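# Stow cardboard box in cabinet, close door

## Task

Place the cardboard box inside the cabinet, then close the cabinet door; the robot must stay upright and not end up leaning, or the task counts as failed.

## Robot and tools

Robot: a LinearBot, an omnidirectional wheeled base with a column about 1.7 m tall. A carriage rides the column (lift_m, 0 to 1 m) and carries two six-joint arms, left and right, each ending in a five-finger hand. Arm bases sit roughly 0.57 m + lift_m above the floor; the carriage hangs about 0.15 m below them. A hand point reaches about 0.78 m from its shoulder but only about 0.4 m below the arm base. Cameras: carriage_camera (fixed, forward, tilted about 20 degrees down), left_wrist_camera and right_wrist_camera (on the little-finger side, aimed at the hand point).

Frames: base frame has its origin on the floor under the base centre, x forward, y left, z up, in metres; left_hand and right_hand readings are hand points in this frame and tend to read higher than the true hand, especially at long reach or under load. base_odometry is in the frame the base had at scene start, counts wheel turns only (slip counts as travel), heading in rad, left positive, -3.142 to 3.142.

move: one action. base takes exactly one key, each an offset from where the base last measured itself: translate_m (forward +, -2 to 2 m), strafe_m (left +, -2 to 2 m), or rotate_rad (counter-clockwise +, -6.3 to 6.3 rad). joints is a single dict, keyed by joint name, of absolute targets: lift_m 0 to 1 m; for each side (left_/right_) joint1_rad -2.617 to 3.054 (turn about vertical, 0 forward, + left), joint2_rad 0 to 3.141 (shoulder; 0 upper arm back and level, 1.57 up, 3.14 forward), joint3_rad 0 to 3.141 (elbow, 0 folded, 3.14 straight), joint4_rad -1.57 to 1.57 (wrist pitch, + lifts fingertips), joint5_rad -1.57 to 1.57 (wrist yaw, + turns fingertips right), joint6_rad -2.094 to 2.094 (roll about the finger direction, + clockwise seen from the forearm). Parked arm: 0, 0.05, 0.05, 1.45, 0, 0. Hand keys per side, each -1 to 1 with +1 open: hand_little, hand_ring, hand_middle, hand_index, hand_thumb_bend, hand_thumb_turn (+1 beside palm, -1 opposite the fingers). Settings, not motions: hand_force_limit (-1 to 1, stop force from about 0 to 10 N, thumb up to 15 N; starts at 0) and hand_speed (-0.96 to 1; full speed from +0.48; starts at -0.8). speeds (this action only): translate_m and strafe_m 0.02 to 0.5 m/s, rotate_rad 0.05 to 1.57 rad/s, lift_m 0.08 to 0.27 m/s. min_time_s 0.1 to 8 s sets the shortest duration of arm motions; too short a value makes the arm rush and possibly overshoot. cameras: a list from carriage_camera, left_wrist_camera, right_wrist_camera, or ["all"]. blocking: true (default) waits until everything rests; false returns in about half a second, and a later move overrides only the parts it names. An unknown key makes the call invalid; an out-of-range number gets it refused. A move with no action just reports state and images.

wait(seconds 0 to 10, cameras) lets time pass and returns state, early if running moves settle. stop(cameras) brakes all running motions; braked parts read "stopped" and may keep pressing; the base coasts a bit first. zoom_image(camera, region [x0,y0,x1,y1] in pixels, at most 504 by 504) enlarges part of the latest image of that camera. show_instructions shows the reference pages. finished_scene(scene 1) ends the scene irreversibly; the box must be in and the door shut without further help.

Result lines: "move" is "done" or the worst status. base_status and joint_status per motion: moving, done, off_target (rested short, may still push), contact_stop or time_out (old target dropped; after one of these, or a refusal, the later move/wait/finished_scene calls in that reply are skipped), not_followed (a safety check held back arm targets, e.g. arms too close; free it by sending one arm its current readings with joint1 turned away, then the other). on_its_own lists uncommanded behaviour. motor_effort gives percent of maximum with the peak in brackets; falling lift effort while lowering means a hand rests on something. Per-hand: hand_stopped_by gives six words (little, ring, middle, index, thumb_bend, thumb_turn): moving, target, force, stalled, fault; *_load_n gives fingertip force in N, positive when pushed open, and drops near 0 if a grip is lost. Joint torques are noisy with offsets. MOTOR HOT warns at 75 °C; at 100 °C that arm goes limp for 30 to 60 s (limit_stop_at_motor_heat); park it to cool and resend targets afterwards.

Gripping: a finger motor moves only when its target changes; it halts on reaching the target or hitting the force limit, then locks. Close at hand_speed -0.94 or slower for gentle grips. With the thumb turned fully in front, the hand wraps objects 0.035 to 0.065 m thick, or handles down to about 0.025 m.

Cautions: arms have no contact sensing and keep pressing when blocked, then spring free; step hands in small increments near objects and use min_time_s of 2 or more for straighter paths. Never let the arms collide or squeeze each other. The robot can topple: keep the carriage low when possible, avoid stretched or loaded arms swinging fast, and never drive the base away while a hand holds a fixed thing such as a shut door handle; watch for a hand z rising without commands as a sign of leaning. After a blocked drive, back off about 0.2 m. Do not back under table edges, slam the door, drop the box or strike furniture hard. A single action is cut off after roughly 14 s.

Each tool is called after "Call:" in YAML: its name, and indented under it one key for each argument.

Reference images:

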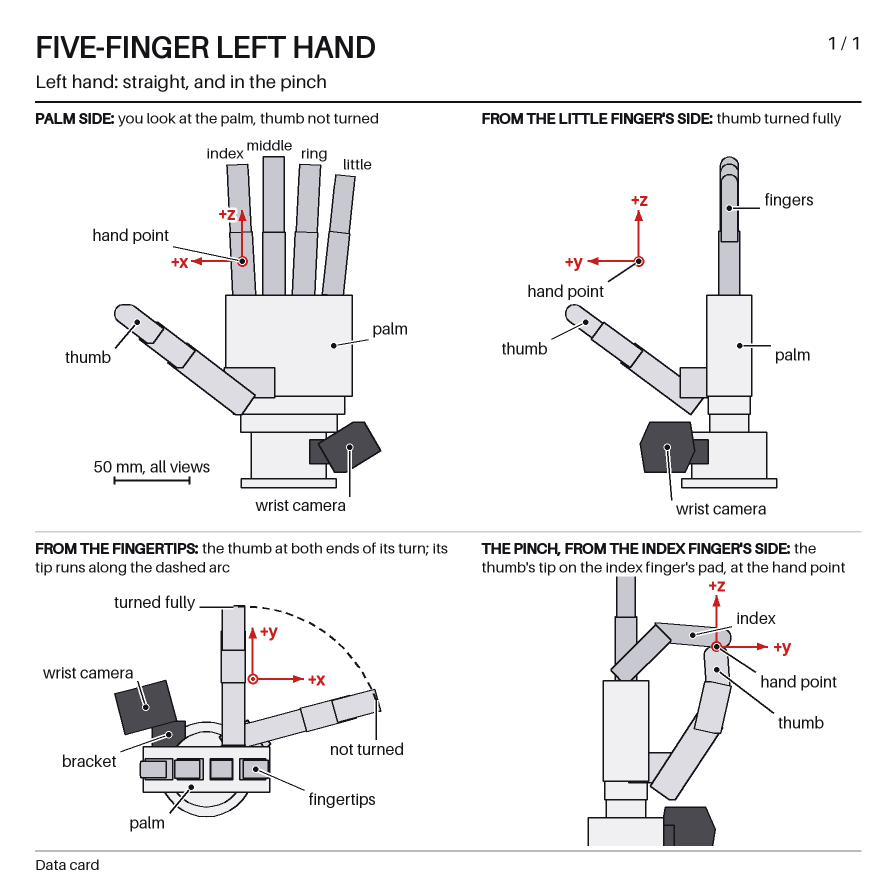

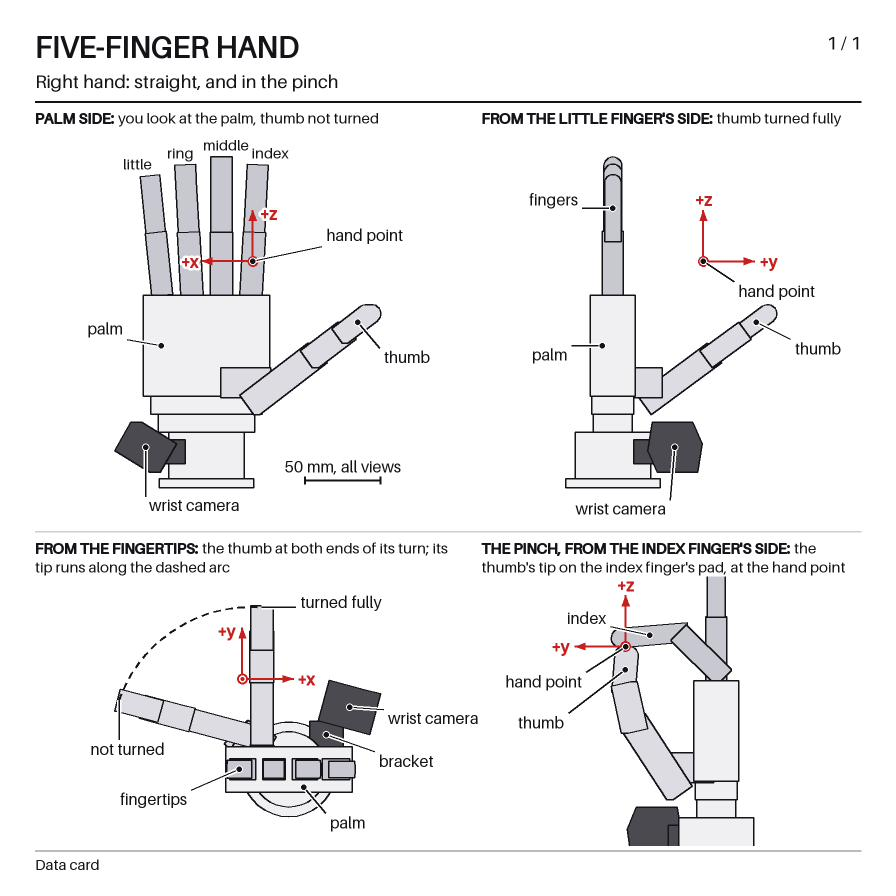

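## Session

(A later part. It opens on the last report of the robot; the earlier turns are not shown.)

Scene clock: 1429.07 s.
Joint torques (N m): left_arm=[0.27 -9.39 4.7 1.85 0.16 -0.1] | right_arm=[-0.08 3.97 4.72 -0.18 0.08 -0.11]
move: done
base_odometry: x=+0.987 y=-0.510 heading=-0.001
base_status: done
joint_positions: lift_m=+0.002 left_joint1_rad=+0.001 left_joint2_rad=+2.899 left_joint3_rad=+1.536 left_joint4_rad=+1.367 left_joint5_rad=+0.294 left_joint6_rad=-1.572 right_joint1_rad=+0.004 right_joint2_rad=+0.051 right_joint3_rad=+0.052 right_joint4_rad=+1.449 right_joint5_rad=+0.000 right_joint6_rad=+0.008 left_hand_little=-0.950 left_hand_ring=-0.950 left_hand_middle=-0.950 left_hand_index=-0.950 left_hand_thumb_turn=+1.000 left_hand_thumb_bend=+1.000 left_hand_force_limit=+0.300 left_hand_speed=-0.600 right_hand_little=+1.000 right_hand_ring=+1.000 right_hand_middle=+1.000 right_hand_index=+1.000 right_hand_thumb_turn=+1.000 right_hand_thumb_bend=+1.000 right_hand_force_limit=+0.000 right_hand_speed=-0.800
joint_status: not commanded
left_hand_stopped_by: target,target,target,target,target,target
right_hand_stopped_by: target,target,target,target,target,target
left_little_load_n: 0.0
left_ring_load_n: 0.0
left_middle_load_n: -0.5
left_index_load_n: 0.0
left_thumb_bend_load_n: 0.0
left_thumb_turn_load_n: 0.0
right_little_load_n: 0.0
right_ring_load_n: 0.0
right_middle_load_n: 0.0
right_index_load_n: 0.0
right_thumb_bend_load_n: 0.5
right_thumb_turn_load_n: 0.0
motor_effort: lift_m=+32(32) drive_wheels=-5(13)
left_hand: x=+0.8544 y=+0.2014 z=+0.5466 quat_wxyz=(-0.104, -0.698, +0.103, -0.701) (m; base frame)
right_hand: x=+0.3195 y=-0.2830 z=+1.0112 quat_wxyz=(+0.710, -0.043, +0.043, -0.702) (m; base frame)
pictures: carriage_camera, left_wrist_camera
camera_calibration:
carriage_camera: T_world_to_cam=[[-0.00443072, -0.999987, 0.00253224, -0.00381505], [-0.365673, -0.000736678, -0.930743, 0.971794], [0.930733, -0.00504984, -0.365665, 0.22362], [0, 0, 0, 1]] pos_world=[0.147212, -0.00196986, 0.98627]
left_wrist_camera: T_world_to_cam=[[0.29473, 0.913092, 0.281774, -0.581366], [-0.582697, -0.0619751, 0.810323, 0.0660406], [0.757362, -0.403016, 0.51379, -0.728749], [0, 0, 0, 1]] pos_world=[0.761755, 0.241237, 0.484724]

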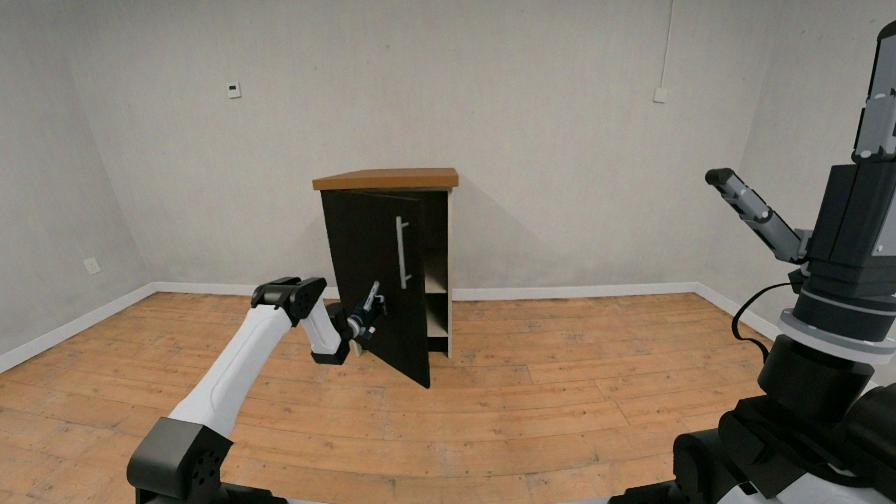

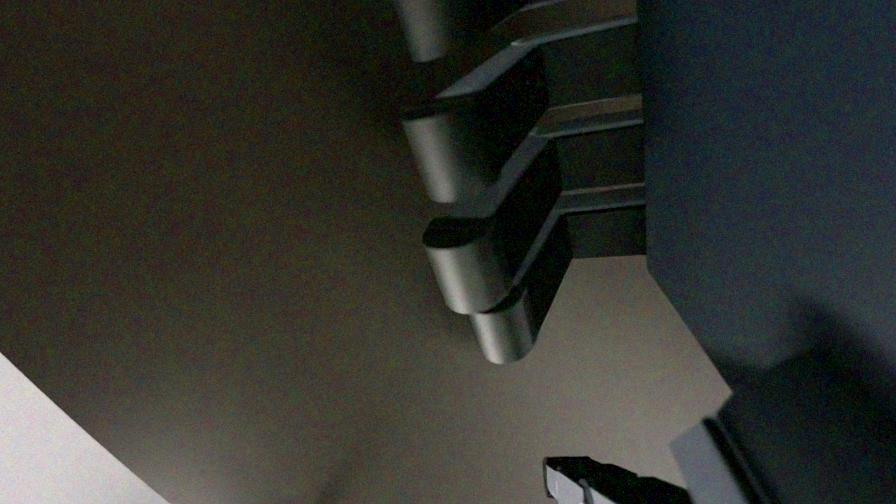

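Call:
move:
  base: {"translate_m": 0.12}
  speeds: {"translate_m": 0.08}
  cameras: ["carriage_camera"]

Call:
move:
  base: {"translate_m": 0.04}
  speeds: {"translate_m": 0.05}
  cameras: ["carriage_camera"]

Scene clock: 1435.60 s.
Joint torques (N m): left_arm=[-0.01 -9.5 4.97 1.81 0.07 -0.12] | right_arm=[-0.09 4.08 4.82 -0.19 0.08 -0.11]
move: done
base_odometry: x=+1.107 y=-0.510 heading=-0.001
base_status: done
joint_positions: lift_m=+0.002 left_joint1_rad=+0.002 left_joint2_rad=+2.900 left_joint3_rad=+1.535 left_joint4_rad=+1.367 left_joint5_rad=+0.302 left_joint6_rad=-1.572 right_joint1_rad=+0.004 right_joint2_rad=+0.051 right_joint3_rad=+0.052 right_joint4_rad=+1.449 right_joint5_rad=+0.000 right_joint6_rad=+0.008 left_hand_little=-0.950 left_hand_ring=-0.950 left_hand_middle=-0.950 left_hand_index=-0.950 left_hand_thumb_turn=+1.000 left_hand_thumb_bend=+1.000 left_hand_force_limit=+0.300 left_hand_speed=-0.600 right_hand_little=+1.000 right_hand_ring=+1.000 right_hand_middle=+1.000 right_hand_index=+1.000 right_hand_thumb_turn=+1.000 right_hand_thumb_bend=+1.000 right_hand_force_limit=+0.000 right_hand_speed=-0.800
joint_status: not commanded
left_hand_stopped_by: target,target,target,target,target,target
right_hand_stopped_by: target,target,target,target,target,target
left_little_load_n: 0.0
left_ring_load_n: 0.0
left_middle_load_n: 0.0
left_index_load_n: 0.0
left_thumb_bend_load_n: 0.0
left_thumb_turn_load_n: 0.0
right_little_load_n: 0.0
right_ring_load_n: 0.0
right_middle_load_n: 0.0
right_index_load_n: 0.0
right_thumb_bend_load_n: 0.0
right_thumb_turn_load_n: 0.0
motor_effort: lift_m=+32(32) drive_wheels=-5(14)
left_hand: x=+0.8533 y=+0.2008 z=+0.5453 quat_wxyz=(-0.106, -0.699, +0.105, -0.700) (m; base frame)
right_hand: x=+0.3194 y=-0.2830 z=+1.0113 quat_wxyz=(+0.710, -0.043, +0.043, -0.702) (m; base frame)
pictures: carriage_camera
camera_calibration:
carriage_camera: T_world_to_cam=[[-0.00443072, -0.999987, 0.00253224, -0.00381505], [-0.365673, -0.000736678, -0.930743, 0.971794], [0.930733, -0.00504984, -0.365665, 0.22362], [0, 0, 0, 1]] pos_world=[0.147212, -0.00196986, 0.98627]

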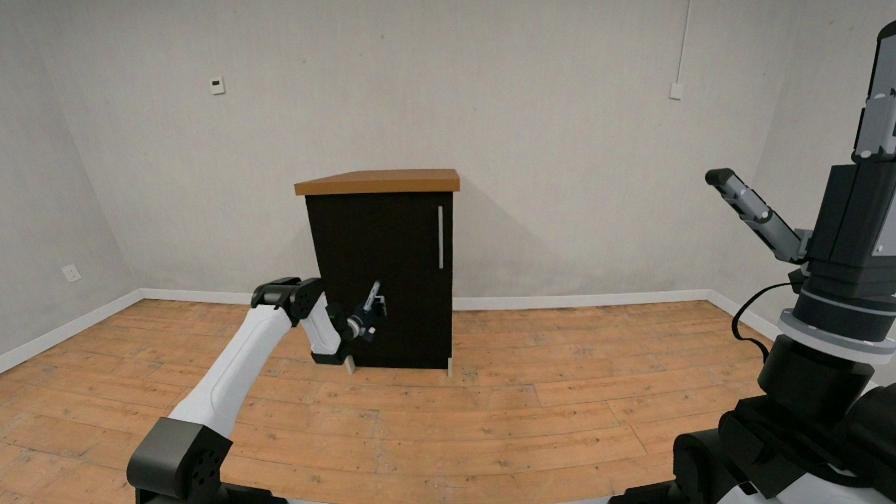

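Scene clock: 1436.90 s.
Joint torques (N m): left_arm=[0.08 -9.18 4.79 1.81 0.03 -0.1] | right_arm=[-0.08 4.03 4.9 -0.19 0.08 -0.11]
move: done
base_odometry: x=+1.147 y=-0.510 heading=-0.002
base_status: done
joint_positions: lift_m=+0.002 left_joint1_rad=+0.002 left_joint2_rad=+2.900 left_joint3_rad=+1.535 left_joint4_rad=+1.367 left_joint5_rad=+0.302 left_joint6_rad=-1.572 right_joint1_rad=+0.004 right_joint2_rad=+0.051 right_joint3_rad=+0.052 right_joint4_rad=+1.449 right_joint5_rad=+0.000 right_joint6_rad=+0.008 left_hand_little=-0.950 left_hand_ring=-0.950 left_hand_middle=-0.950 left_hand_index=-0.950 left_hand_thumb_turn=+1.000 left_hand_thumb_bend=+1.000 left_hand_force_limit=+0.300 left_hand_speed=-0.600 right_hand_little=+1.000 right_hand_ring=+1.000 right_hand_middle=+1.000 right_hand_index=+1.000 right_hand_thumb_turn=+1.000 right_hand_thumb_bend=+1.000 right_hand_force_limit=+0.000 right_hand_speed=-0.800
joint_status: not commanded
left_hand_stopped_by: target,target,target,target,target,target
right_hand_stopped_by: target,target,target,target,target,target
left_little_load_n: 0.0
left_ring_load_n: 0.0
left_middle_load_n: 0.0
left_index_load_n: 0.0
left_thumb_bend_load_n: 0.0
left_thumb_turn_load_n: 0.0
right_little_load_n: 0.0
right_ring_load_n: 0.0
right_middle_load_n: 0.5
right_index_load_n: 0.0
right_thumb_bend_load_n: 0.0
right_thumb_turn_load_n: 0.0
motor_effort: lift_m=+32(32) drive_wheels=-6(13)
left_hand: x=+0.8533 y=+0.2008 z=+0.5453 quat_wxyz=(-0.106, -0.699, +0.105, -0.700) (m; base frame)
right_hand: x=+0.3193 y=-0.2830 z=+1.0113 quat_wxyz=(+0.710, -0.042, +0.043, -0.702) (m; base frame)
pictures: carriage_camera
camera_calibration:
carriage_camera: T_world_to_cam=[[-0.00443072, -0.999987, 0.00253224, -0.00381505], [-0.365673, -0.000736678, -0.930743, 0.971794], [0.930733, -0.00504984, -0.365665, 0.22362], [0, 0, 0, 1]] pos_world=[0.147212, -0.00196986, 0.98627]

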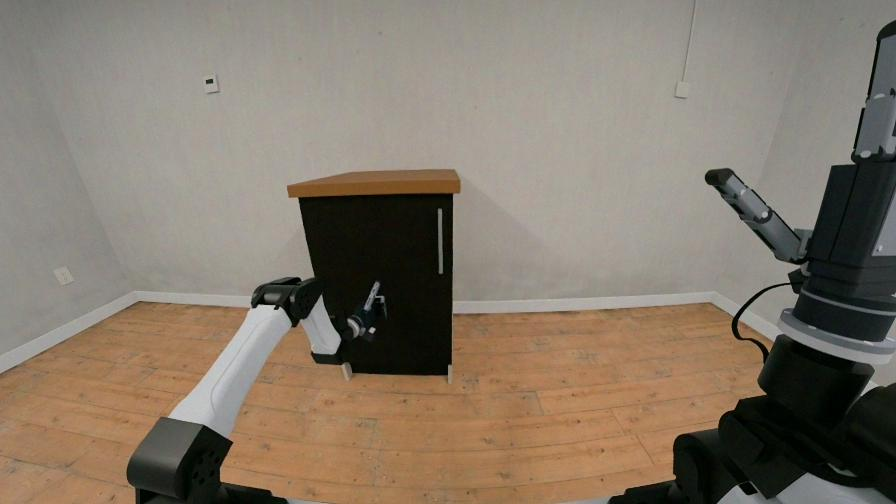

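Call:
zoom_image:
  camera: "carriage_camera"
  region: [280, 160, 480, 360]

Call:
move:
  base: {"translate_m": 0.03}
  speeds: {"translate_m": 0.04}
  cameras: ["left_wrist_camera"]

Scaled by 2.520 from the camera's 896x504 image, which has a finer 1280x720 frame.

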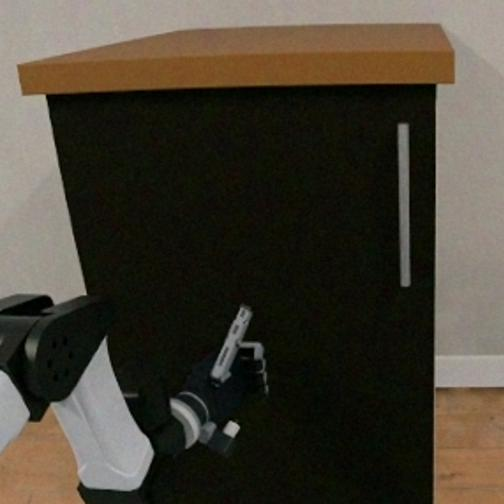

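Scene clock: 1442.43 s.
Joint torques (N m): left_arm=[0.27 -9.42 4.78 1.8 0.07 -0.1] | right_arm=[-0.09 4.22 4.79 -0.19 0.08 -0.11]
move: done
base_odometry: x=+1.177 y=-0.511 heading=-0.002
base_status: done
joint_positions: lift_m=+0.002 left_joint1_rad=+0.002 left_joint2_rad=+2.900 left_joint3_rad=+1.535 left_joint4_rad=+1.367 left_joint5_rad=+0.302 left_joint6_rad=-1.572 right_joint1_rad=+0.004 right_joint2_rad=+0.051 right_joint3_rad=+0.052 right_joint4_rad=+1.449 right_joint5_rad=+0.000 right_joint6_rad=+0.008 left_hand_little=-0.950 left_hand_ring=-0.950 left_hand_middle=-0.950 left_hand_index=-0.950 left_hand_thumb_turn=+1.000 left_hand_thumb_bend=+1.000 left_hand_force_limit=+0.300 left_hand_speed=-0.600 right_hand_little=+1.000 right_hand_ring=+1.000 right_hand_middle=+1.000 right_hand_index=+1.000 right_hand_thumb_turn=+1.000 right_hand_thumb_bend=+1.000 right_hand_force_limit=+0.000 right_hand_speed=-0.800
joint_status: not commanded
left_hand_stopped_by: target,target,target,target,target,target
right_hand_stopped_by: target,target,target,target,target,target
left_little_load_n: 0.0
left_ring_load_n: 0.0
left_middle_load_n: 0.0
left_index_load_n: 0.0
left_thumb_bend_load_n: 0.0
left_thumb_turn_load_n: 0.0
right_little_load_n: 0.0
right_ring_load_n: 0.0
right_middle_load_n: 0.0
right_index_load_n: 0.0
right_thumb_bend_load_n: 0.0
right_thumb_turn_load_n: 0.0
motor_effort: lift_m=+32(32) drive_wheels=-4(13)
left_hand: x=+0.8533 y=+0.2008 z=+0.5453 quat_wxyz=(-0.106, -0.699, +0.105, -0.700) (m; base frame)
right_hand: x=+0.3193 y=-0.2830 z=+1.0113 quat_wxyz=(+0.710, -0.042, +0.043, -0.702) (m; base frame)
pictures: left_wrist_camera
camera_calibration:
left_wrist_camera: T_world_to_cam=[[0.301471, 0.911166, 0.280877, -0.585029], [-0.580646, -0.058216, 0.812072, 0.0629317], [0.756284, -0.407907, 0.511514, -0.724351], [0, 0, 0, 1]] pos_world=[0.760726, 0.241255, 0.483732]

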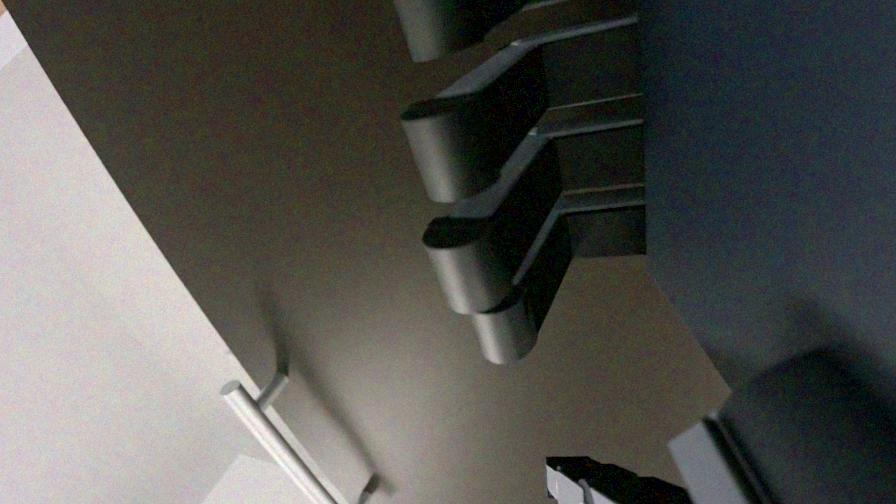

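Call:
move:
  base: {"translate_m": 0.02}
  speeds: {"translate_m": 0.03}

Call:
move:
  base: {"translate_m": -0.35}
  speeds: {"translate_m": 0.2}
  cameras: ["carriage_camera", "left_wrist_camera"]

Call:
zoom_image:
  camera: "carriage_camera"
  region: [290, 150, 490, 350]

Scene clock: 1450.43 s.
Joint torques (N m): left_arm=[-0.31 -10.13 5.81 1.38 -0.12 -0.09] | right_arm=[-0.09 4.04 4.82 -0.25 0.08 -0.11]
move: done
base_odometry: x=+1.197 y=-0.511 heading=-0.002
base_status: done
joint_positions: lift_m=+0.002 left_joint1_rad=+0.005 left_joint2_rad=+2.908 left_joint3_rad=+1.524 left_joint4_rad=+1.401 left_joint5_rad=+0.323 left_joint6_rad=-1.572 right_joint1_rad=+0.004 right_joint2_rad=+0.051 right_joint3_rad=+0.052 right_joint4_rad=+1.450 right_joint5_rad=+0.000 right_joint6_rad=+0.008 left_hand_little=-0.950 left_hand_ring=-0.950 left_hand_middle=-0.950 left_hand_index=-0.950 left_hand_thumb_turn=+1.000 left_hand_thumb_bend=+1.000 left_hand_force_limit=+0.300 left_hand_speed=-0.600 right_hand_little=+1.000 right_hand_ring=+1.000 right_hand_middle=+1.000 right_hand_index=+1.000 right_hand_thumb_turn=+1.000 right_hand_thumb_bend=+1.000 right_hand_force_limit=+0.000 right_hand_speed=-0.800
joint_status: not commanded
left_hand_stopped_by: target,target,target,target,target,target
right_hand_stopped_by: target,target,target,target,target,target
left_little_load_n: 0.0
left_ring_load_n: 0.0
left_middle_load_n: 0.0
left_index_load_n: 0.0
left_thumb_bend_load_n: 0.0
left_thumb_turn_load_n: 0.0
right_little_load_n: 0.0
right_ring_load_n: 0.0
right_middle_load_n: 0.0
right_index_load_n: 0.0
right_thumb_bend_load_n: 0.0
right_thumb_turn_load_n: 0.0
motor_effort: lift_m=+32(32) drive_wheels=+4(14)
left_hand: x=+0.8469 y=+0.1994 z=+0.5449 quat_wxyz=(-0.111, -0.692, +0.112, -0.704) (m; base frame)
right_hand: x=+0.3192 y=-0.2830 z=+1.0113 quat_wxyz=(+0.710, -0.042, +0.042, -0.702) (m; base frame)
pictures: none

Scene clock: 1453.27 s.
Joint torques (N m): left_arm=[-0.06 -10.22 5.57 1.75 0.02 -0.09] | right_arm=[-0.09 4.05 4.93 -0.2 0.08 -0.11]
move: done
base_odometry: x=+0.847 y=-0.510 heading=-0.002
base_status: done
joint_positions: lift_m=+0.002 left_joint1_rad=+0.005 left_joint2_rad=+2.908 left_joint3_rad=+1.524 left_joint4_rad=+1.372 left_joint5_rad=+0.306 left_joint6_rad=-1.572 right_joint1_rad=+0.004 right_joint2_rad=+0.051 right_joint3_rad=+0.052 right_joint4_rad=+1.450 right_joint5_rad=+0.000 right_joint6_rad=+0.008 left_hand_little=-0.950 left_hand_ring=-0.950 left_hand_middle=-0.950 left_hand_index=-0.950 left_hand_thumb_turn=+1.000 left_hand_thumb_bend=+1.000 left_hand_force_limit=+0.300 left_hand_speed=-0.600 right_hand_little=+1.000 right_hand_ring=+1.000 right_hand_middle=+1.000 right_hand_index=+1.000 right_hand_thumb_turn=+1.000 right_hand_thumb_bend=+1.000 right_hand_force_limit=+0.000 right_hand_speed=-0.800
joint_status: not commanded
left_hand_stopped_by: target,target,target,target,target,target
right_hand_stopped_by: target,target,target,target,target,target
left_little_load_n: 0.0
left_ring_load_n: 0.0
left_middle_load_n: 0.0
left_index_load_n: 0.0
left_thumb_bend_load_n: 0.0
left_thumb_turn_load_n: 0.0
right_little_load_n: 0.0
right_ring_load_n: 0.0
right_middle_load_n: 0.0
right_index_load_n: 0.0
right_thumb_bend_load_n: 0.0
right_thumb_turn_load_n: 0.0
motor_effort: lift_m=+32(32) drive_wheels=-2(14)
left_hand: x=+0.8498 y=+0.2023 z=+0.5380 quat_wxyz=(-0.107, -0.703, +0.105, -0.695) (m; base frame)
right_hand: x=+0.3192 y=-0.2830 z=+1.0113 quat_wxyz=(+0.710, -0.042, +0.042, -0.702) (m; base frame)
pictures: carriage_camera, left_wrist_camera
camera_calibration:
carriage_camera: T_world_to_cam=[[-0.00443072, -0.999987, 0.00253224, -0.00381505], [-0.365673, -0.000736678, -0.930743, 0.971794], [0.930733, -0.00504984, -0.365665, 0.22362], [0, 0, 0, 1]] pos_world=[0.147212, -0.00196986, 0.98627]
left_wrist_camera: T_world_to_cam=[[0.305869, 0.910965, 0.276743, -0.58468], [-0.569767, -0.0577335, 0.819776, 0.0533784], [0.762765, -0.408423, 0.501379, -0.717266], [0, 0, 0, 1]] pos_world=[0.756354, 0.242757, 0.47767]

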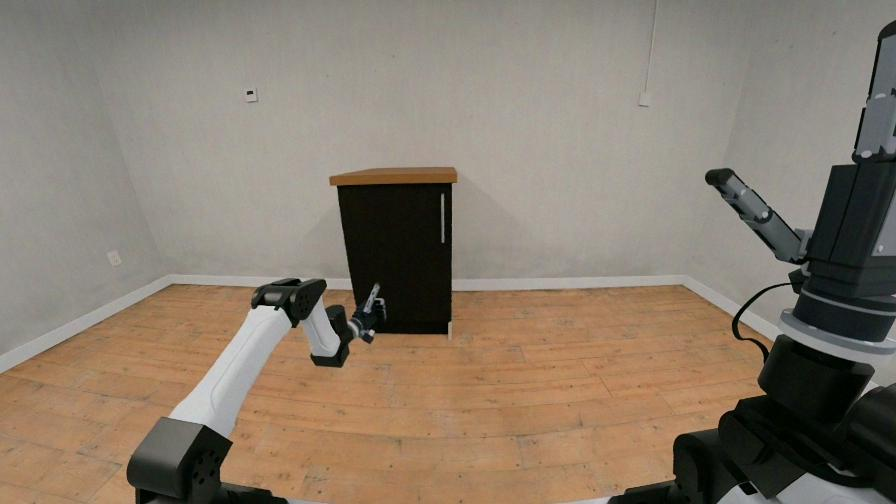

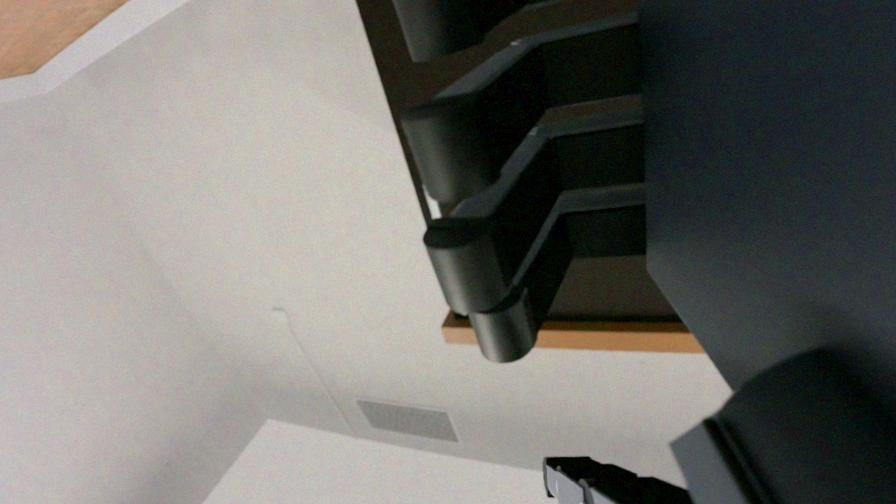

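Scaled by 2.520 from the camera's 896x504 image, which has a finer 1280x720 frame.

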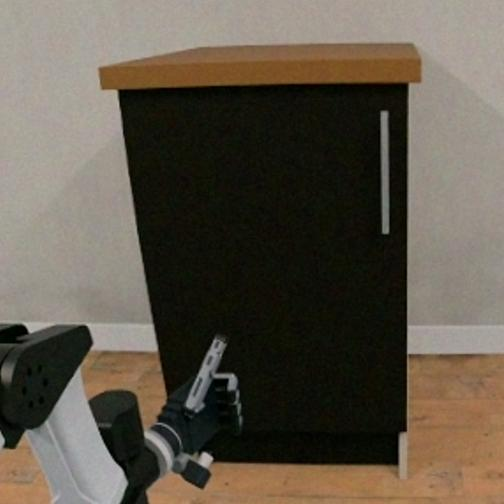

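The door is shut, the box is inside on the shelf, and the hand is clear of the cabinet.

Call:
finished_scene:

The scene is finished: the task was done.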